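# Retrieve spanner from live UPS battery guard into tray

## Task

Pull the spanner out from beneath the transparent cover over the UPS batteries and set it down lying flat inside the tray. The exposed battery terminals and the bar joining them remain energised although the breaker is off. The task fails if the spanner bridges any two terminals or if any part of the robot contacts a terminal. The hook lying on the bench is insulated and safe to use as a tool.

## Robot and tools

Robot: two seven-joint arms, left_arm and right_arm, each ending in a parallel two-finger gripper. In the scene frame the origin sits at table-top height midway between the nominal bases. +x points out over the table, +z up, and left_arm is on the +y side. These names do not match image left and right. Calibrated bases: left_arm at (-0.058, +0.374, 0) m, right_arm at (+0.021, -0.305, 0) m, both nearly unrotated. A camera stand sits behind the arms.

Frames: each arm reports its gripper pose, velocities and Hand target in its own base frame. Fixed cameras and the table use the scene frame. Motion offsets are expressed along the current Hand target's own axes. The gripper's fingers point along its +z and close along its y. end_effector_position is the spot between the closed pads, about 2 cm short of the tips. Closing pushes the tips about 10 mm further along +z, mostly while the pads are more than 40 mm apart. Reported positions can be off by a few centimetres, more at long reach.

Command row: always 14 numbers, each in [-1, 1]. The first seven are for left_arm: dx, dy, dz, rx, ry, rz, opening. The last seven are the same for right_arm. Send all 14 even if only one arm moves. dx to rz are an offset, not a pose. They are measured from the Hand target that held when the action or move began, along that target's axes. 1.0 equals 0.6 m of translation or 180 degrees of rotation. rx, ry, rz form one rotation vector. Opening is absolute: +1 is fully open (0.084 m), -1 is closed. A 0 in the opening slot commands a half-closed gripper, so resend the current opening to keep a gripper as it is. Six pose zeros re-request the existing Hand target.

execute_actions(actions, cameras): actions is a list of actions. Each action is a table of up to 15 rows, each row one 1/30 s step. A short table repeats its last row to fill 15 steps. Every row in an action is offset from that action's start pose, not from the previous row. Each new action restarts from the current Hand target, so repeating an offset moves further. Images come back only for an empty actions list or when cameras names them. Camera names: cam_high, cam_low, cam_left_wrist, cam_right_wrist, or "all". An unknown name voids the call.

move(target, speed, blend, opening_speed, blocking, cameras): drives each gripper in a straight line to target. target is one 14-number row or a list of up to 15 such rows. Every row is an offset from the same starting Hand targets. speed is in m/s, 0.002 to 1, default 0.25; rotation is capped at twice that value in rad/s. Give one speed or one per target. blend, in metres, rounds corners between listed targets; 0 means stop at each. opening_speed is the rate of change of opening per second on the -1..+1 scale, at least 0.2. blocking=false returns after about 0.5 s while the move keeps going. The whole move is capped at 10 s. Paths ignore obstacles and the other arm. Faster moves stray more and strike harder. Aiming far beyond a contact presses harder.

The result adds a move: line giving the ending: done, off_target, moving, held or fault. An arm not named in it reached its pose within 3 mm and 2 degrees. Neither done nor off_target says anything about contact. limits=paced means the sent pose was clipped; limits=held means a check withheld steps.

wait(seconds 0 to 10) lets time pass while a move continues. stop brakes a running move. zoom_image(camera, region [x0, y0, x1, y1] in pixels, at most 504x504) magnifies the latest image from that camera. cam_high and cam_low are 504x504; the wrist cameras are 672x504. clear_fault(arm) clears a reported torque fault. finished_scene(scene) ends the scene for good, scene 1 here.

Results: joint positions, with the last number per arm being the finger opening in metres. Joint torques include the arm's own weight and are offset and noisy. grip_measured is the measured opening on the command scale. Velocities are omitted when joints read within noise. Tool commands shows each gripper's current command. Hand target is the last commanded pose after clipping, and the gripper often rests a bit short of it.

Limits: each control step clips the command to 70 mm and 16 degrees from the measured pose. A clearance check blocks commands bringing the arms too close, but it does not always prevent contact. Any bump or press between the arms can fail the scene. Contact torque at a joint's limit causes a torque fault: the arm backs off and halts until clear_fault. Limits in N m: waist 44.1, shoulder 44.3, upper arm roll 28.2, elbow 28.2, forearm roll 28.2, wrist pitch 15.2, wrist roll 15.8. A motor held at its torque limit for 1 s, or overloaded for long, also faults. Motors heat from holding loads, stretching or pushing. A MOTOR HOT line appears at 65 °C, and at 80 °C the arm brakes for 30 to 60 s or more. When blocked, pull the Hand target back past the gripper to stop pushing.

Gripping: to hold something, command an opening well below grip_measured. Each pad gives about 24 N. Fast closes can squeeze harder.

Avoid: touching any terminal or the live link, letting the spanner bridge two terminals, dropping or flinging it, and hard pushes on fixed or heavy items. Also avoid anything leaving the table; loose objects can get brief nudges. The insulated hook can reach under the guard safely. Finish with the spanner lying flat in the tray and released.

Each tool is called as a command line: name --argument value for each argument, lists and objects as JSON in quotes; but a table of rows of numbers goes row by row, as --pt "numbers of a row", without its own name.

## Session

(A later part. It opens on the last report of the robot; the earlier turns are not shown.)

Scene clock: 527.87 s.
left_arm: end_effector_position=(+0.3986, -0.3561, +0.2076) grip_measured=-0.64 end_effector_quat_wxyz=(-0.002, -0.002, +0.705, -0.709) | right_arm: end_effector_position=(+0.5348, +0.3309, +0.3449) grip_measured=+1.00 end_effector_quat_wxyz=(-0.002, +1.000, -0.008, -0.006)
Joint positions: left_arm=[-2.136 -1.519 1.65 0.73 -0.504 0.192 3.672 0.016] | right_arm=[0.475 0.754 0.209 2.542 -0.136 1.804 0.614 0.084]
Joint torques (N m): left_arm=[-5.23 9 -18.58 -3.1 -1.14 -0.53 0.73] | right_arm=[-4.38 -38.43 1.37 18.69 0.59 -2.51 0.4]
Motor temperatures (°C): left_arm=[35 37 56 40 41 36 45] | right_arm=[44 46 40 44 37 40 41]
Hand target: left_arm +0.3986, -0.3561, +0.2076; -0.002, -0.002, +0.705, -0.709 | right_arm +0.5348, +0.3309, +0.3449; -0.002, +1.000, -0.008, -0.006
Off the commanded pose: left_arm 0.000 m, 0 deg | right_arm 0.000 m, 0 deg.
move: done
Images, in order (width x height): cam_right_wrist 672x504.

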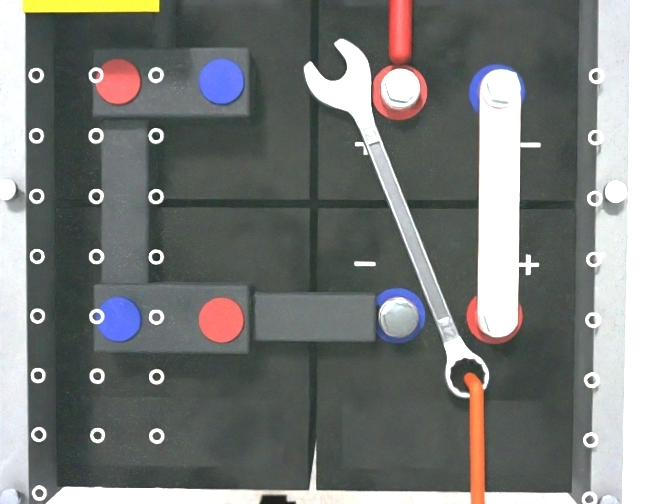

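move --target '[0.017,0,0.007,0,0,0,-1,0,0,0,0,0,0,1]' --speed 0.05 --cameras '["cam_right_wrist"]'

zoom_image --camera "cam_right_wrist" --region '[260, 0, 540, 440]'

Scene clock: 534.90 s.
left_arm: end_effector_position=(+0.3884, -0.3603, +0.2076) grip_measured=-0.64 end_effector_quat_wxyz=(-0.002, -0.002, +0.705, -0.709) | right_arm: end_effector_position=(+0.5348, +0.3309, +0.3449) grip_measured=+1.00 end_effector_quat_wxyz=(-0.002, +1.000, -0.008, -0.006)
Joint positions: left_arm=[-2.136 -1.534 1.645 0.7 -0.508 0.158 3.682 0.016] | right_arm=[0.475 0.754 0.209 2.542 -0.136 1.804 0.614 0.084]
Joint torques (N m): left_arm=[4.57 8.61 -18.32 -3.05 -1.01 -0.45 0.88] | right_arm=[-4.3 -38.35 1.4 18.92 0.44 -2.55 0.27]
Motor temperatures (°C): left_arm=[35 37 56 40 41 36 45] | right_arm=[44 46 40 44 37 40 41]
Hand target: left_arm +0.3884, -0.3603, +0.2076; -0.002, -0.002, +0.705, -0.709 | right_arm +0.5348, +0.3309, +0.3449; -0.002, +1.000, -0.008, -0.006
Off the commanded pose: left_arm 0.000 m, 0 deg | right_arm 0.000 m, 0 deg.
move: done
Images, in order (width x height): cam_right_wrist 672x504.

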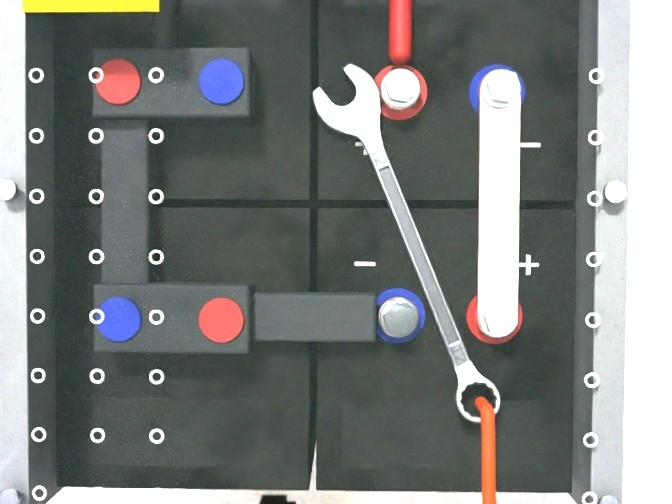

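Scaled by 1.145.

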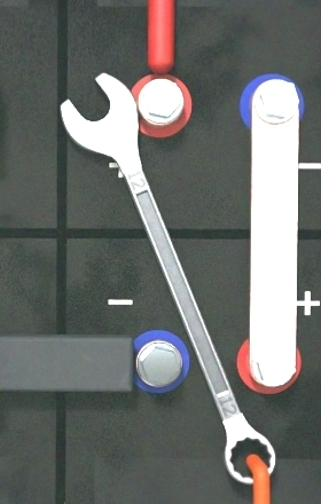

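move --target '[0.018,0,0.004,0,0,0,-1,0,0,0,0,0,0,1]' --speed 0.05 --cameras '["cam_right_wrist"]'

zoom_image --camera "cam_right_wrist" --region '[260, 0, 540, 440]'

Scene clock: 542.83 s.
left_arm: end_effector_position=(+0.3776, -0.3627, +0.2077) grip_measured=-0.64 end_effector_quat_wxyz=(-0.002, -0.002, +0.705, -0.709) | right_arm: end_effector_position=(+0.5348, +0.3309, +0.3449) grip_measured=+1.00 end_effector_quat_wxyz=(-0.002, +1.000, -0.008, -0.006)
Joint positions: left_arm=[-2.13 -1.548 1.64 0.667 -0.512 0.127 3.692 0.016] | right_arm=[0.475 0.754 0.209 2.542 -0.136 1.804 0.614 0.084]
Joint torques (N m): left_arm=[4.44 8.19 -18.2 -3.37 -0.97 -0.55 0.73] | right_arm=[-4.43 -38.43 1.2 19.09 0.3 -2.52 0.15]
Motor temperatures (°C): left_arm=[35 37 56 39 41 36 45] | right_arm=[44 46 40 44 37 40 41]
Hand target: left_arm +0.3776, -0.3627, +0.2077; -0.002, -0.002, +0.705, -0.709 | right_arm +0.5348, +0.3309, +0.3449; -0.002, +1.000, -0.008, -0.006
Off the commanded pose: left_arm 0.000 m, 0 deg | right_arm 0.000 m, 0 deg.
move: done
Images, in order (width x height): cam_right_wrist 672x504.

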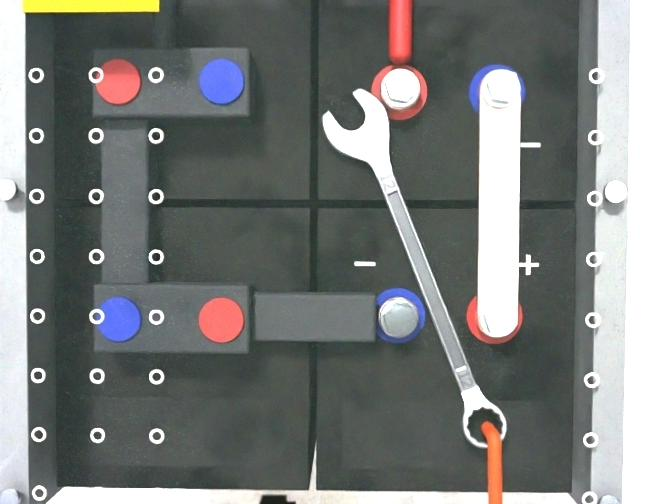

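Scaled by 1.145.

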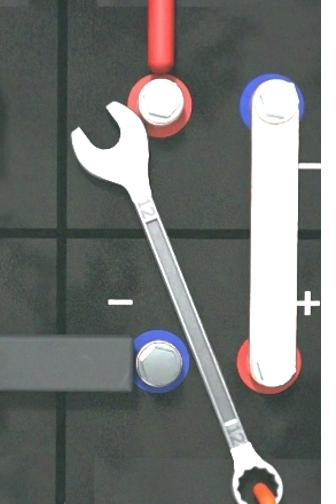

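move --target '[0.035,0,0.008,0,0,0,-1,0,0,0,0,0,0,1]' --speed 0.05 --cameras '["cam_right_wrist"]'

Scene clock: 554.73 s.
left_arm: end_effector_position=(+0.3566, -0.3675, +0.2079) grip_measured=-0.64 end_effector_quat_wxyz=(-0.002, -0.002, +0.705, -0.709) | right_arm: end_effector_position=(+0.5348, +0.3309, +0.3449) grip_measured=+1.00 end_effector_quat_wxyz=(-0.002, +1.000, -0.008, -0.006)
Joint positions: left_arm=[-2.122 -1.579 1.632 0.604 -0.519 0.063 3.711 0.016] | right_arm=[0.475 0.754 0.209 2.542 -0.136 1.804 0.614 0.084]
Joint torques (N m): left_arm=[4.19 7.77 -17.37 -4.07 -0.77 -0.53 0.85] | right_arm=[-4.35 -38.14 1.11 19.27 0.06 -2.48 0.1]
Motor temperatures (°C): left_arm=[35 36 56 39 41 36 45] | right_arm=[44 46 40 44 37 40 41]
Hand target: left_arm +0.3566, -0.3675, +0.2079; -0.002, -0.002, +0.705, -0.709 | right_arm +0.5348, +0.3309, +0.3449; -0.002, +1.000, -0.008, -0.006
Off the commanded pose: left_arm 0.000 m, 0 deg | right_arm 0.000 m, 0 deg.
move: done
Images, in order (width x height): cam_right_wrist 672x504.

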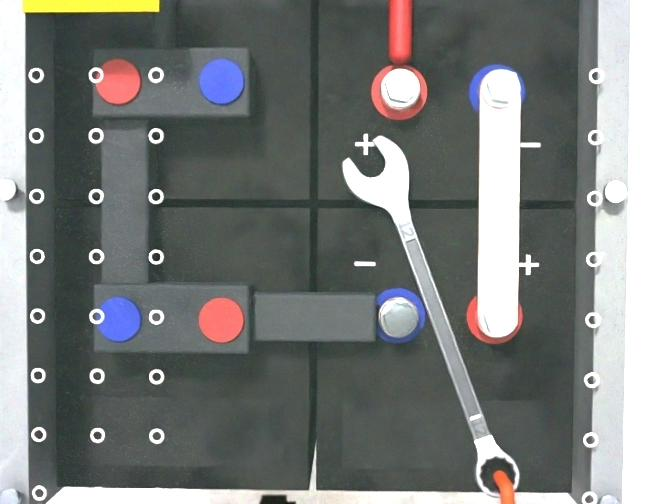

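move --target '[0.048,0,0.003,0,0,0,-1,0,0,0,0,0,0,1]' --speed 0.06 --cameras '["cam_right_wrist","cam_high"]'

zoom_image --camera "cam_high" --region '[180, 160, 400, 360]'

Scene clock: 577.93 s.
left_arm: end_effector_position=(+0.3278, -0.3693, +0.2080) grip_measured=-0.64 end_effector_quat_wxyz=(-0.002, -0.002, +0.705, -0.709) | right_arm: end_effector_position=(+0.5348, +0.3309, +0.3449) grip_measured=+1.00 end_effector_quat_wxyz=(-0.002, +1.000, -0.008, -0.006)
Joint positions: left_arm=[-2.099 -1.62 1.627 0.515 -0.524 -0.016 3.734 0.016] | right_arm=[0.475 0.754 0.209 2.542 -0.136 1.804 0.614 0.084]
Joint torques (N m): left_arm=[4.42 6.29 -16.75 -4.89 -0.78 -0.47 0.75] | right_arm=[-4.46 -38.2 1.14 19.51 -0.09 -2.51 -0.01]
Motor temperatures (°C): left_arm=[35 36 55 40 41 36 45] | right_arm=[44 46 39 44 37 40 41]
Hand target: left_arm +0.3278, -0.3693, +0.2080; -0.002, -0.002, +0.705, -0.709 | right_arm +0.5348, +0.3309, +0.3449; -0.002, +1.000, -0.008, -0.006
Off the commanded pose: left_arm 0.000 m, 0 deg | right_arm 0.000 m, 0 deg.
move: done
Images, in order (width x height): cam_high 504x504, cam_right_wrist 672x504.

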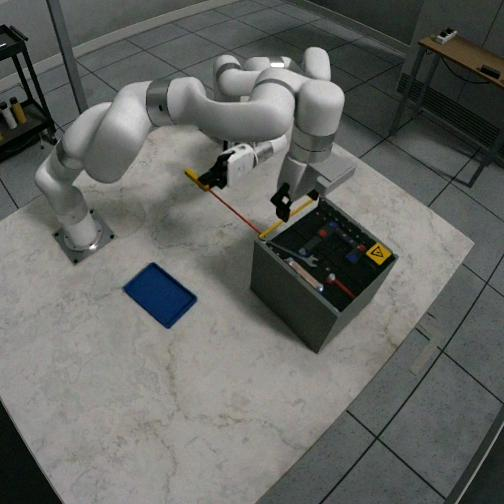

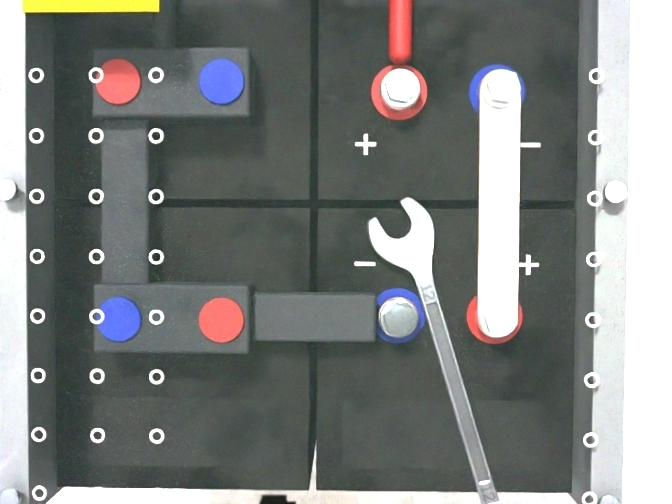

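Scaled by 2.291.

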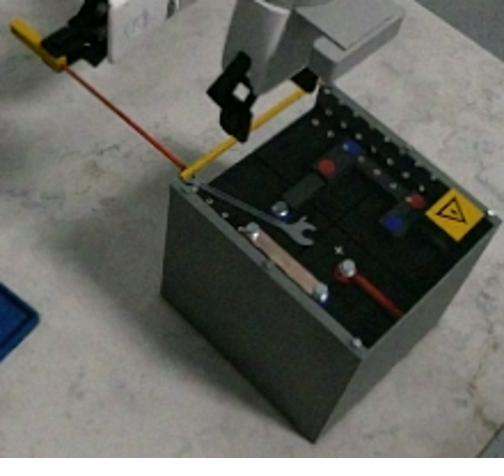

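move --pt "0 -0.045 0 0 0 0 -1 0 0 0 0 0 0 1" --pt "0.05 -0.07 0 0 0 0 -1 0 0 0 0 0 0 1" --pt "0.047 -0.15 -0.5 0 0 0 -1 0 0 0 0 0 0 1" --pt "0.045 -0.22 -0.53 0 0 0 -1 0 0 0 0 0 0 1" --speed '[0.05,0.15,0.3,0.3]' --blend '[0.001,0.02,0.03,0]' --cameras '["all"]'

zoom_image --camera "cam_high" --region '[180, 160, 400, 360]'

Scene clock: 588.90 s.
left_arm: end_effector_position=(+0.3018, -0.0504, +0.3382) grip_measured=-0.64 end_effector_quat_wxyz=(-0.002, -0.001, +0.705, -0.709) | right_arm: end_effector_position=(+0.5348, +0.3309, +0.3449) grip_measured=+1.00 end_effector_quat_wxyz=(-0.002, +1.000, -0.008, -0.006)
Joint positions: left_arm=[-0.966 -1.361 1.357 0.59 -0.323 1.183 3.201 0.016] | right_arm=[0.475 0.754 0.209 2.542 -0.136 1.804 0.614 0.084]
Joint torques (N m): left_arm=[4.37 8.55 -14.97 9.48 -3.49 1.66 -1.06] | right_arm=[-4.42 -38.06 0.92 19.8 -0.3 -2.41 -0.01]
Hand target: left_arm +0.3018, -0.0504, +0.3382; -0.002, -0.002, +0.705, -0.709 | right_arm +0.5348, +0.3309, +0.3449; -0.002, +1.000, -0.008, -0.006
Off the commanded pose: left_arm 0.000 m, 0 deg | right_arm 0.000 m, 0 deg.
move: done; blend cut to 0.0168 m at target 2, 0.0229 m at target 3

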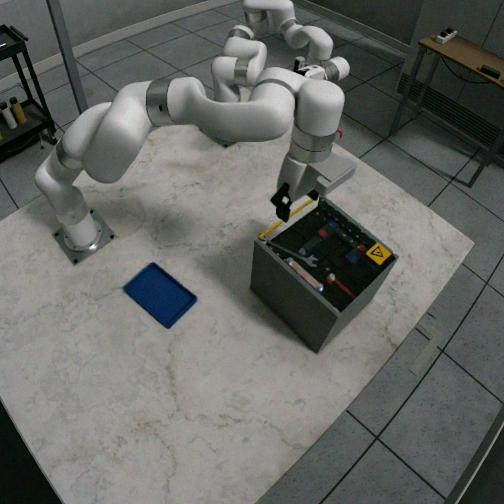

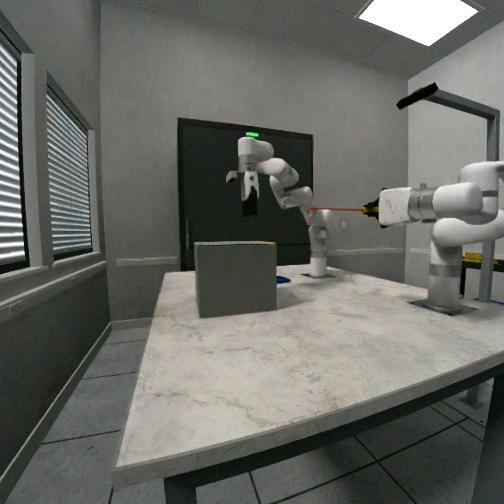

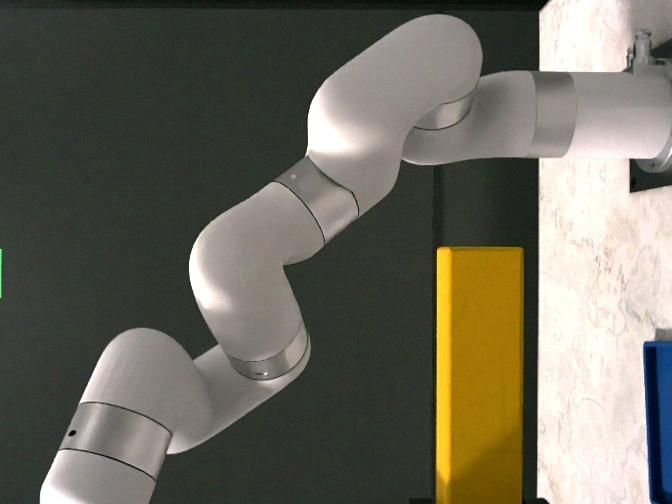

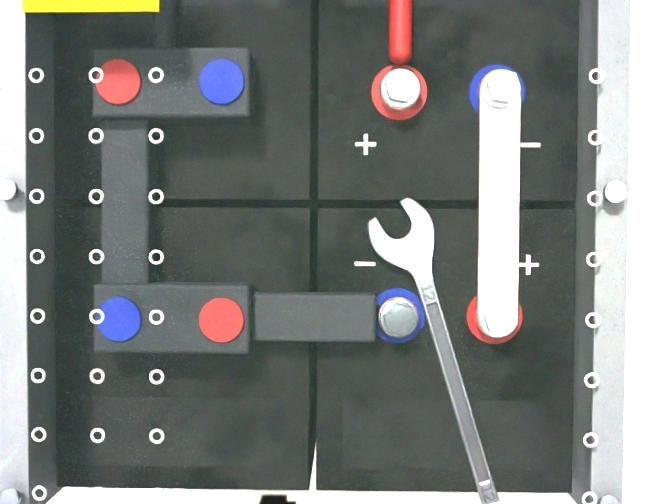

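Scaled by 2.291.

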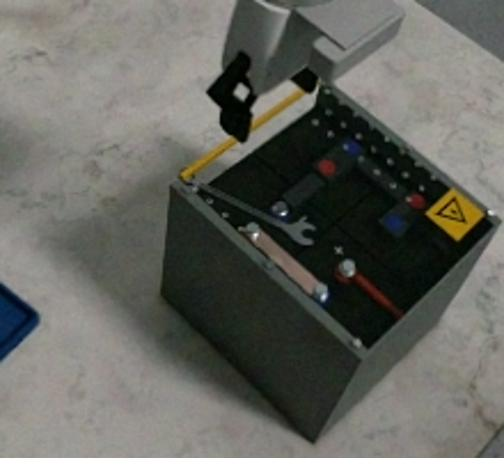

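move --pt "0 0 0 0 0 0 -1 -0.26 0.04 -0.05 0.19 0.19 0.19 1" --pt "0 0 0 0 0 0 -1 -0.293 0.057 0.1 0.385 0.385 0.385 0" --pt "0 0 0 0 0 0 -1 -0.293 0.057 0.258 0.385 0.385 0.385 0" --speed 0.4 --blend '[0.04,0.03,0]' --cameras '["all"]'

Scene clock: 610.47 s.
left_arm: end_effector_position=(+0.3018, -0.0504, +0.3381) grip_measured=-0.64 end_effector_quat_wxyz=(-0.002, -0.002, +0.705, -0.709) | right_arm: end_effector_position=(+0.3567, +0.3002, +0.1921) grip_measured=-0.01 end_effector_quat_wxyz=(+0.494, -0.498, +0.508, -0.500)
Joint positions: left_arm=[-0.966 -1.361 1.357 0.59 -0.323 1.183 3.201 0.016] | right_arm=[-0.436 -1.705 1.901 0.434 0.564 -0.012 2.937 0.044]
Joint torques (N m): left_arm=[3.95 13.44 -14.86 9.54 0.56 -1.11 0.23] | right_arm=[4.92 4.61 -10.15 -5.37 3.88 0.97 1.65]
Hand target: left_arm +0.3018, -0.0504, +0.3382; -0.002, -0.002, +0.705, -0.709 | right_arm +0.3567, +0.3002, +0.1921; +0.494, -0.498, +0.508, -0.500
Off the commanded pose: left_arm 0.000 m, 0 deg | right_arm 0.000 m, 0 deg.
move: done; blend cut to 0 m at target 2

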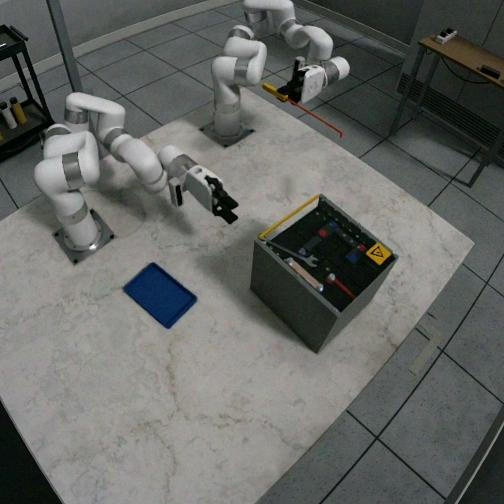

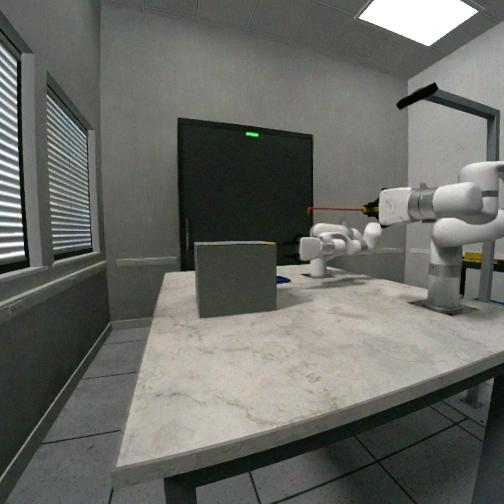

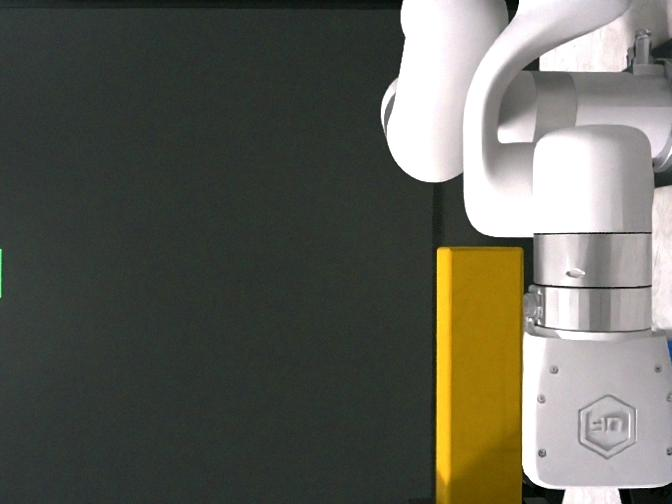

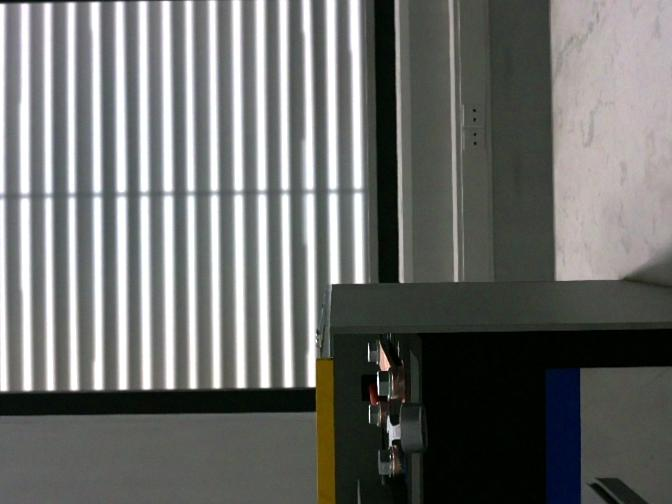

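zoom_image --camera "cam_right_wrist" --region '[290, 260, 530, 504]'

Scaled by 2.066.

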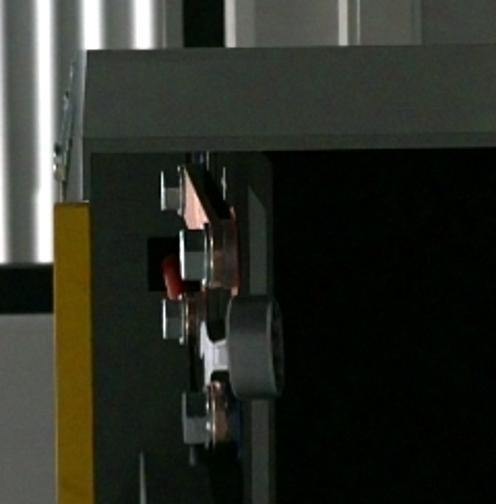

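zoom_image --camera "cam_right_wrist" --region '[330, 404, 672, 504]'

Scaled by 1.474.

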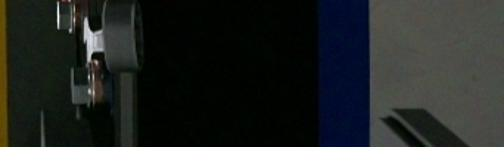

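move --target '[0,0,0,0,0,0,-1,0,0.0025,0.12,0,0,0,-0.4]' --speed 0.15 --cameras '["cam_high","cam_right_wrist"]'

zoom_image --camera "cam_high" --region '[180, 160, 400, 360]'

Scene clock: 651.67 s.
left_arm: end_effector_position=(+0.3018, -0.0504, +0.3381) grip_measured=-0.64 end_effector_quat_wxyz=(-0.002, -0.002, +0.705, -0.709) | right_arm: end_effector_position=(+0.4286, +0.2991, +0.1897) grip_measured=-0.42 end_effector_quat_wxyz=(+0.494, -0.498, +0.508, -0.500)
Joint positions: left_arm=[-0.966 -1.361 1.357 0.59 -0.323 1.183 3.201 0.016] | right_arm=[-0.773 -1.678 1.869 0.56 0.54 -0.229 2.908 0.026]
Joint torques (N m): left_arm=[3.69 11.49 -14.6 9.07 0.41 -1.11 0.21] | right_arm=[-4.35 17.43 -15.5 -3.82 -1.17 -2.59 -1.77]
Motor temperatures (°C): left_arm=[35 37 52 41 40 36 45] | right_arm=[44 42 44 39 37 40 41]
Hand target: left_arm +0.3018, -0.0504, +0.3382; -0.002, -0.002, +0.705, -0.709 | right_arm +0.4287, +0.2991, +0.1897; +0.494, -0.498, +0.508, -0.500
Off the commanded pose: left_arm 0.000 m, 0 deg | right_arm 0.000 m, 0 deg.
move: done
Images, in order (width x height): cam_high 504x504, cam_right_wrist 672x504.

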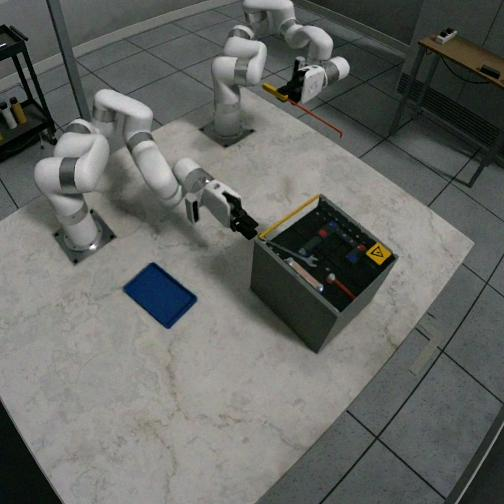

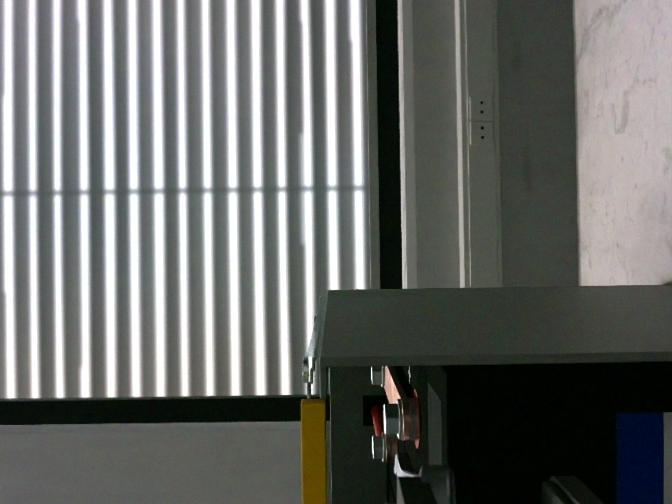

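Scaled by 2.291.

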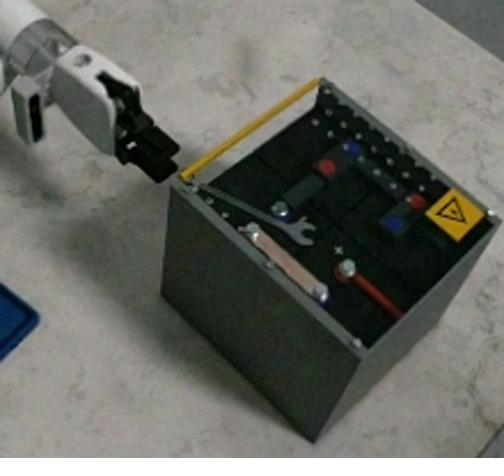

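zoom_image --camera "cam_right_wrist" --region '[300, 360, 640, 504]'

Scaled by 1.482.

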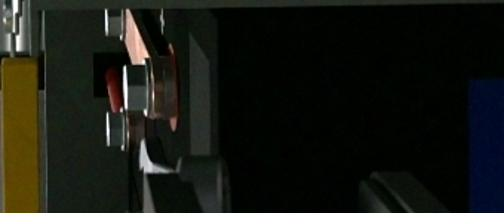

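move --target '[0,0,0,0,0,0,-1,0,0,0.052,0,0,0,-0.4]' --speed 0.05 --cameras '["cam_high","cam_right_wrist"]'

zoom_image --camera "cam_right_wrist" --region '[300, 360, 640, 504]'

zoom_image --camera "cam_high" --region '[220, 200, 340, 300]'

Scene clock: 674.40 s.
left_arm: end_effector_position=(+0.3018, -0.0504, +0.3381) grip_measured=-0.64 end_effector_quat_wxyz=(-0.002, -0.002, +0.705, -0.709) | right_arm: end_effector_position=(+0.4598, +0.2986, +0.1894) grip_measured=-0.42 end_effector_quat_wxyz=(+0.494, -0.498, +0.508, -0.500)
Joint positions: left_arm=[-0.966 -1.361 1.357 0.59 -0.323 1.183 3.201 0.016] | right_arm=[-0.906 -1.67 1.851 0.628 0.517 -0.295 2.901 0.026]
Joint torques (N m): left_arm=[3.17 10.42 -14.87 8.96 -0.47 -1.13 0.2] | right_arm=[-4.51 18.54 -16.09 -3.13 -1.09 -2.59 -1.83]
Motor temperatures (°C): left_arm=[35 37 52 41 40 36 45] | right_arm=[44 42 50 39 37 40 41]
Hand target: left_arm +0.3018, -0.0504, +0.3382; -0.002, -0.002, +0.705, -0.709 | right_arm +0.4599, +0.2986, +0.1894; +0.494, -0.498, +0.508, -0.500
Off the commanded pose: left_arm 0.000 m, 0 deg | right_arm 0.000 m, 0 deg.
move: done
Images, in order (width x height): cam_high 504x504, cam_right_wrist 672x504.

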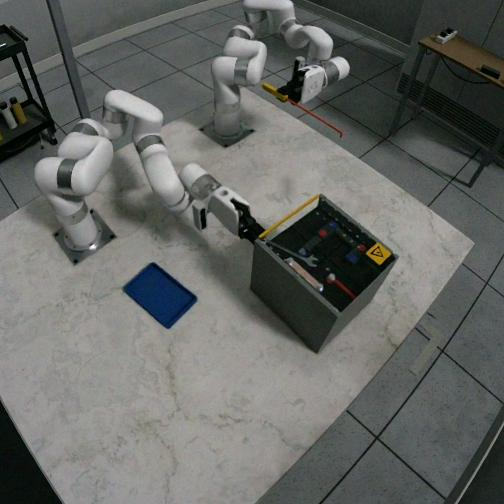

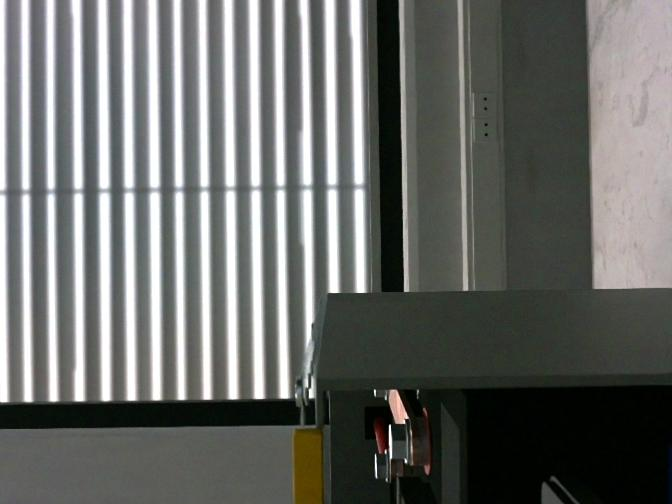

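Scaled by 1.482.

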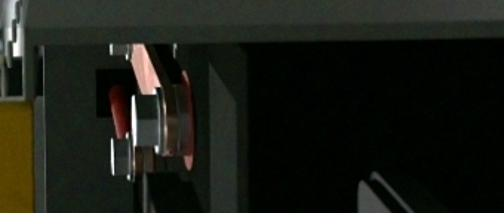

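Scaled by 4.200.

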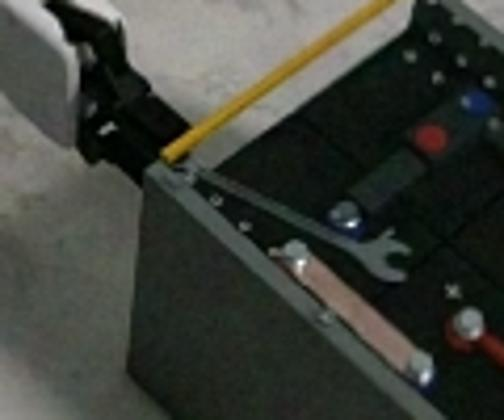

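move --pt "0 0 0 0 0 0 -1 0 0 0.01 0 0 0 -0.4" --pt "0 0 0 0 0 0 -1 0 0 0.01 0 0 0 -1" --speed 0.04 --opening_speed 1 --cameras '["cam_high","cam_right_wrist"]'

zoom_image --camera "cam_high" --region '[220, 200, 340, 300]'

Scene clock: 700.53 s.
left_arm: end_effector_position=(+0.3018, -0.0504, +0.3381) grip_measured=-0.64 end_effector_quat_wxyz=(-0.002, -0.002, +0.705, -0.709) | right_arm: end_effector_position=(+0.4659, +0.2985, +0.1899) grip_measured=-0.82 end_effector_quat_wxyz=(+0.495, -0.497, +0.508, -0.500)
Joint positions: left_arm=[-0.966 -1.361 1.357 0.59 -0.323 1.183 3.201 0.016] | right_arm=[-0.931 -1.669 1.846 0.642 0.513 -0.306 2.9 0.008]
Joint torques (N m): left_arm=[2.89 9.45 -14.94 8.78 -1.84 -0.98 0.12] | right_arm=[-2.69 17.13 3.66 4.95 -4.18 4 -0.83]
Hand target: left_arm +0.3018, -0.0504, +0.3382; -0.002, -0.002, +0.705, -0.709 | right_arm +0.4659, +0.2985, +0.1893; +0.494, -0.498, +0.508, -0.500
Off the commanded pose: left_arm 0.000 m, 0 deg | right_arm 0.001 m, 0 deg.
move: done
Images, in order (width x height): cam_high 504x504, cam_right_wrist 672x504.

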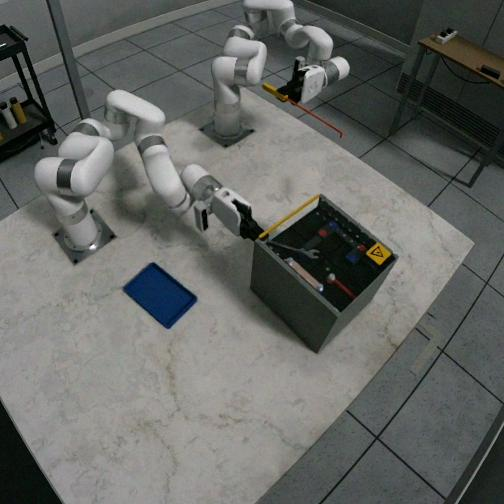

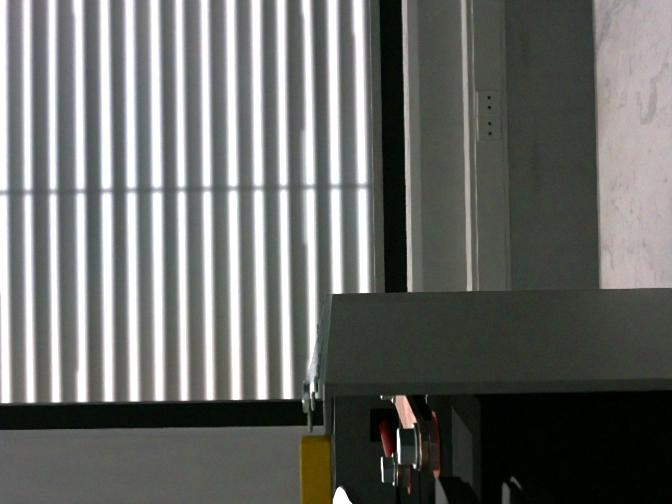

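Scaled by 4.200.

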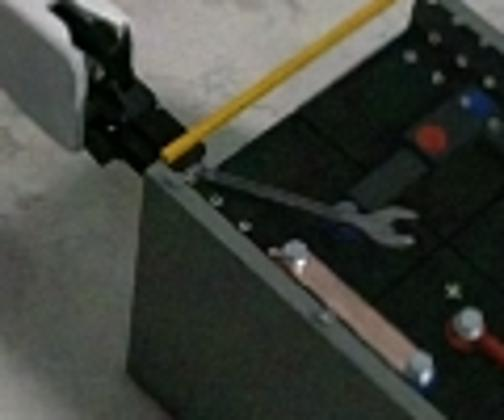

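zoom_image --camera "cam_right_wrist" --region '[290, 384, 530, 504]'

zoom_image --camera "cam_high" --region '[250, 220, 330, 290]'

Scaled by 2.100.

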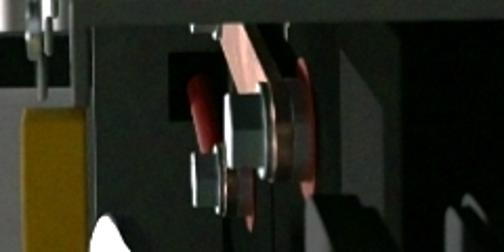

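Scaled by 6.300.

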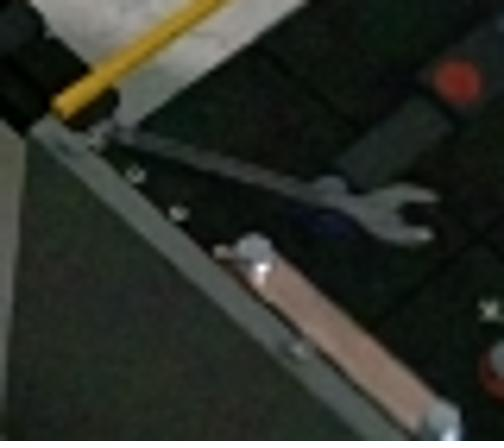

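move --target '[0,0,0,0,0,0,-1,0,0,-0.06,0,0,0,-1]' --speed 0.06 --cameras '["cam_high","cam_right_wrist"]'

zoom_image --camera "cam_right_wrist" --region '[290, 304, 530, 504]'

zoom_image --camera "cam_high" --region '[220, 200, 340, 300]'

Scene clock: 727.33 s.
left_arm: end_effector_position=(+0.3018, -0.0504, +0.3381) grip_measured=-0.64 end_effector_quat_wxyz=(-0.002, -0.002, +0.705, -0.709) | right_arm: end_effector_position=(+0.4299, +0.2990, +0.1897) grip_measured=-0.82 end_effector_quat_wxyz=(+0.494, -0.498, +0.508, -0.500)
Joint positions: left_arm=[-0.966 -1.361 1.357 0.59 -0.323 1.183 3.201 0.016] | right_arm=[-0.779 -1.677 1.868 0.563 0.538 -0.232 2.908 0.008]
Joint torques (N m): left_arm=[2.54 8.35 -14.93 8.81 -2.57 -0.89 0.35] | right_arm=[4.99 7.02 -11.75 -8.55 4.21 0.88 1.73]
Motor temperatures (°C): left_arm=[34 36 53 41 41 36 45] | right_arm=[44 42 44 39 38 41 41]
Hand target: left_arm +0.3018, -0.0504, +0.3382; -0.002, -0.002, +0.705, -0.709 | right_arm +0.4299, +0.2990, +0.1897; +0.494, -0.498, +0.508, -0.500
Off the commanded pose: left_arm 0.000 m, 0 deg | right_arm 0.000 m, 0 deg.
move: done
Images, in order (width x height): cam_high 504x504, cam_right_wrist 672x504.

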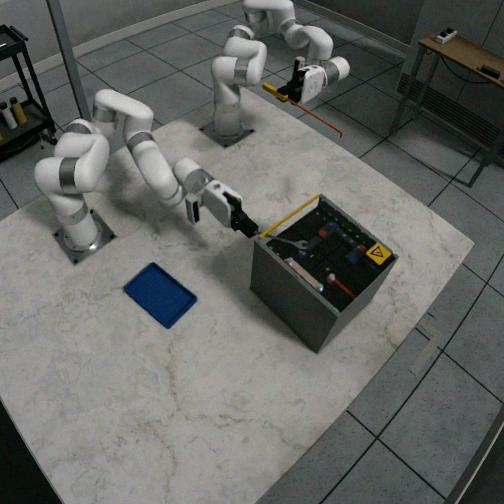

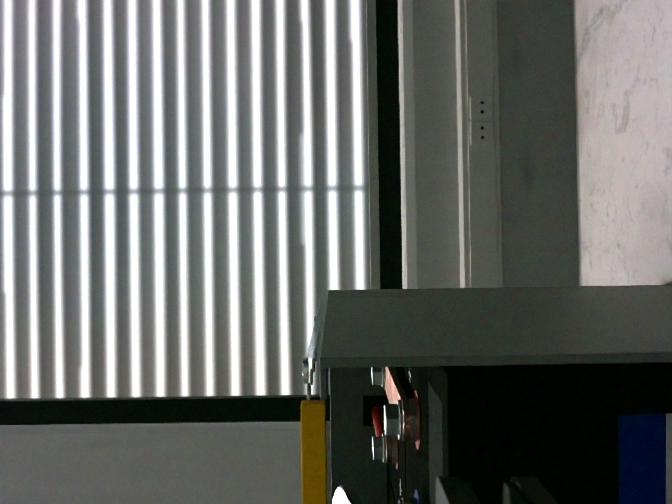

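Scaled by 2.100.

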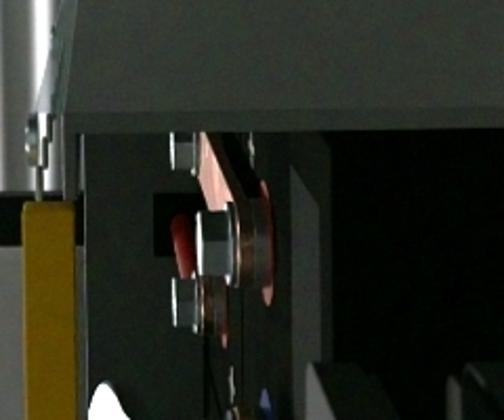

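Scaled by 4.200.

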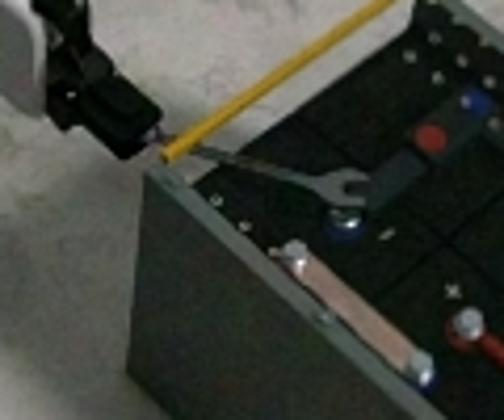

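move --pt "0 0 0 0 0 0 -1 0 0 -0.215 0 0 0 -1" --pt "0 0 0 0 0 0 -1 0.15 -0.1 -0.23 0 0 0 -1" --speed '[0.08,0.2]' --blend '[0.01,0]' --cameras '["cam_high","cam_low","cam_right_wrist"]'

zoom_image --camera "cam_high" --region '[120, 140, 300, 320]'

zoom_image --camera "cam_low" --region '[240, 200, 380, 300]'

Scene clock: 760.87 s.
left_arm: end_effector_position=(+0.3018, -0.0504, +0.3382) grip_measured=-0.64 end_effector_quat_wxyz=(-0.002, -0.002, +0.705, -0.709) | right_arm: end_effector_position=(+0.2996, +0.2725, +0.2098) grip_measured=-0.82 end_effector_quat_wxyz=(+0.494, -0.497, +0.508, -0.501)
Joint positions: left_arm=[-0.966 -1.361 1.357 0.59 -0.323 1.183 3.201 0.016] | right_arm=[-0.108 -1.688 1.908 0.271 0.562 0.17 2.939 0.008]
Joint torques (N m): left_arm=[2.43 7.38 -14.82 8.81 -3.49 -0.84 0.14] | right_arm=[-4.19 2.38 -8.5 -5.86 0.69 0.89 1.82]
Hand target: left_arm +0.3018, -0.0504, +0.3382; -0.002, -0.002, +0.705, -0.709 | right_arm +0.2996, +0.2724, +0.2098; +0.494, -0.497, +0.508, -0.501 (not the last commanded pose)
Off the commanded pose: left_arm 0.000 m, 0 deg | right_arm 0.074 m, 0 deg.
move: held (right_arm; a check stopped the path); path passed 1 of 2 targets; limits=held
pose unreachable (right arm): on one or more control steps of this call, first in action 0 (counted from 0), this arm could not follow its commanded pose, so it was not sent that pose on those steps. It may still have moved: this result reports where it is.
cause: moving toward the commanded pose would bring two parts of the arm too close to each other (joints 3 (upper arm roll) to 5 (forearm roll) lie between them).
Images, in order (width x height): cam_high 504x504, cam_low 504x504, cam_right_wrist 672x504.

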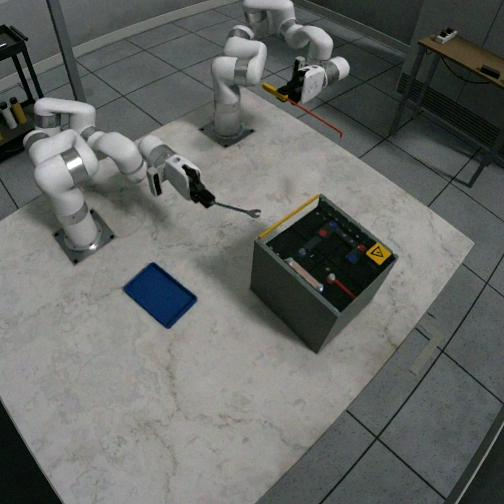

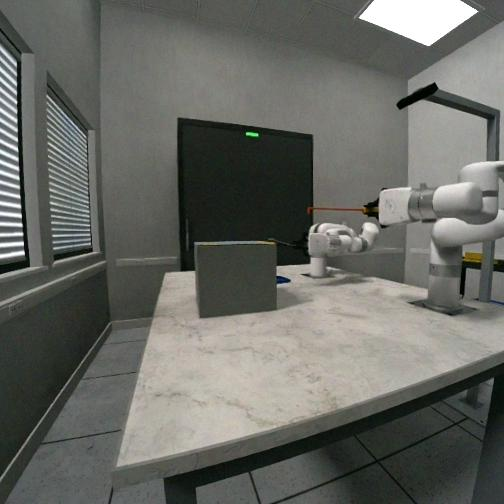

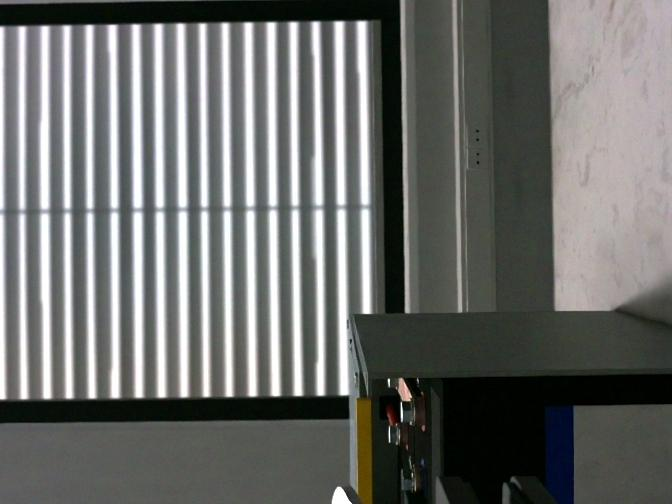

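Scaled by 2.800.

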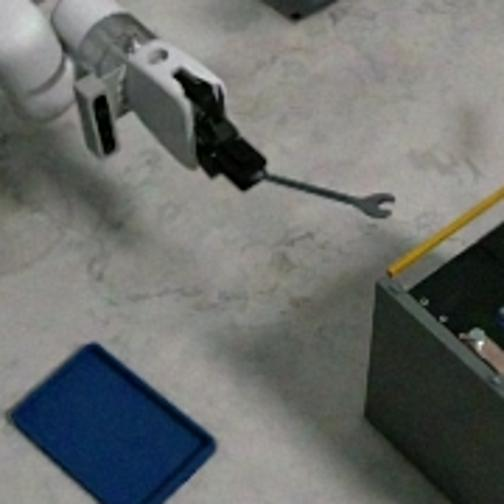

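Scaled by 3.600.

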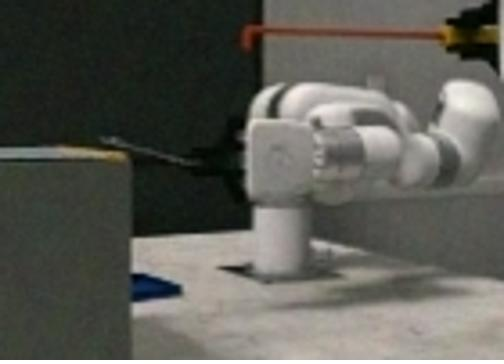

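move --pt "0 0 0 0 0 0 -1 0.083 -0.2 0.05 0 0 0 -1" --pt "0 0 0 0 0 0 -1 0.15 -0.25 0.15 -0.385 -0.385 -0.385 -1" --speed 0.3 --blend '[0.04,0]' --cameras '["cam_high","cam_low","cam_right_wrist"]'

zoom_image --camera "cam_high" --region '[120, 140, 300, 320]'

Scene clock: 785.77 s.
left_arm: end_effector_position=(+0.3018, -0.0504, +0.3382) grip_measured=-0.64 end_effector_quat_wxyz=(-0.002, -0.002, +0.705, -0.709) | right_arm: end_effector_position=(+0.3042, +0.2642, +0.2272) grip_measured=-0.82 end_effector_quat_wxyz=(+0.494, -0.495, +0.509, -0.502)
Joint positions: left_arm=[-0.966 -1.361 1.357 0.59 -0.323 1.183 3.201 0.016] | right_arm=[-0.122 -1.667 1.859 0.24 0.557 0.134 2.891 0.008]
Joint torques (N m): left_arm=[2.23 6.94 -14.83 8.65 -3.43 -0.67 0.25] | right_arm=[4.61 2.53 -8.19 -4.71 3.69 0.75 1.69]
Hand target: left_arm +0.3018, -0.0504, +0.3382; -0.002, -0.002, +0.705, -0.709 | right_arm +0.3041, +0.2642, +0.2272; +0.494, -0.495, +0.509, -0.502 (not the last commanded pose)
Off the commanded pose: left_arm 0.000 m, 0 deg | right_arm 0.178 m, 120 deg.
move: held (right_arm; a check stopped the path); path passed 0 of 2 targets; limits=held
pose unreachable (right arm): on one or more control steps of this call, first in action 0 (counted from 0), this arm could not follow its commanded pose, so it was not sent that pose on those steps. It may still have moved: this result reports where it is.
cause: moving toward the commanded pose would bring two parts of the arm too close to each other (joints 3 (upper arm roll) to 5 (forearm roll) lie between them).
Images, in order (width x height): cam_high 504x504, cam_low 504x504, cam_right_wrist 672x504.

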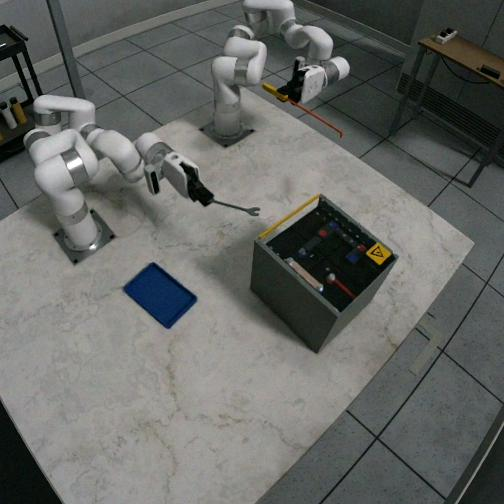

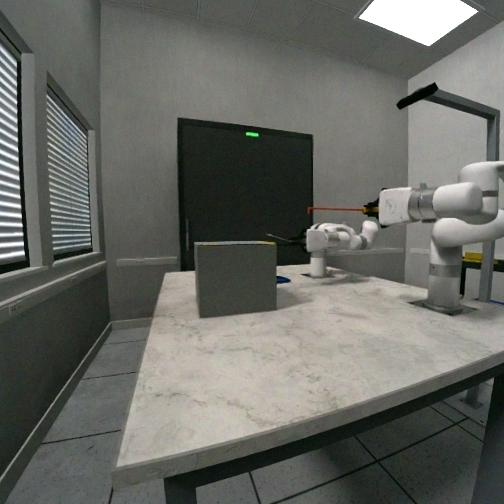

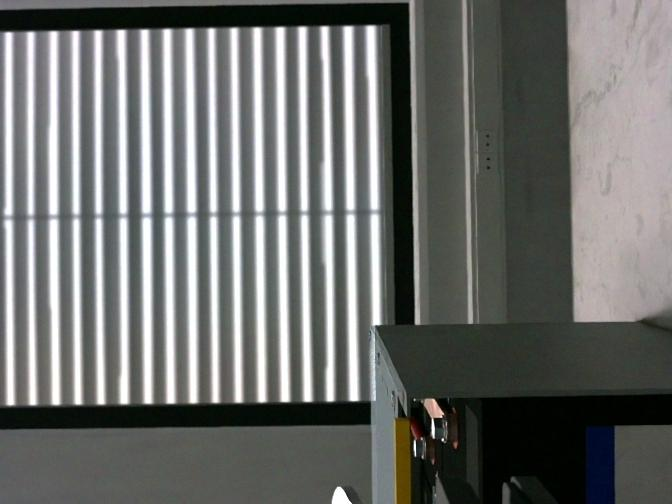

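Scaled by 2.800.

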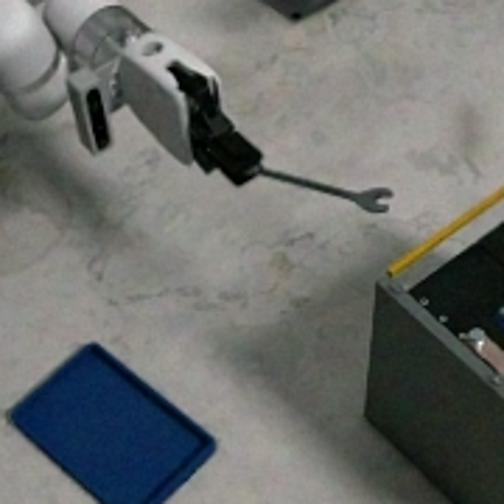

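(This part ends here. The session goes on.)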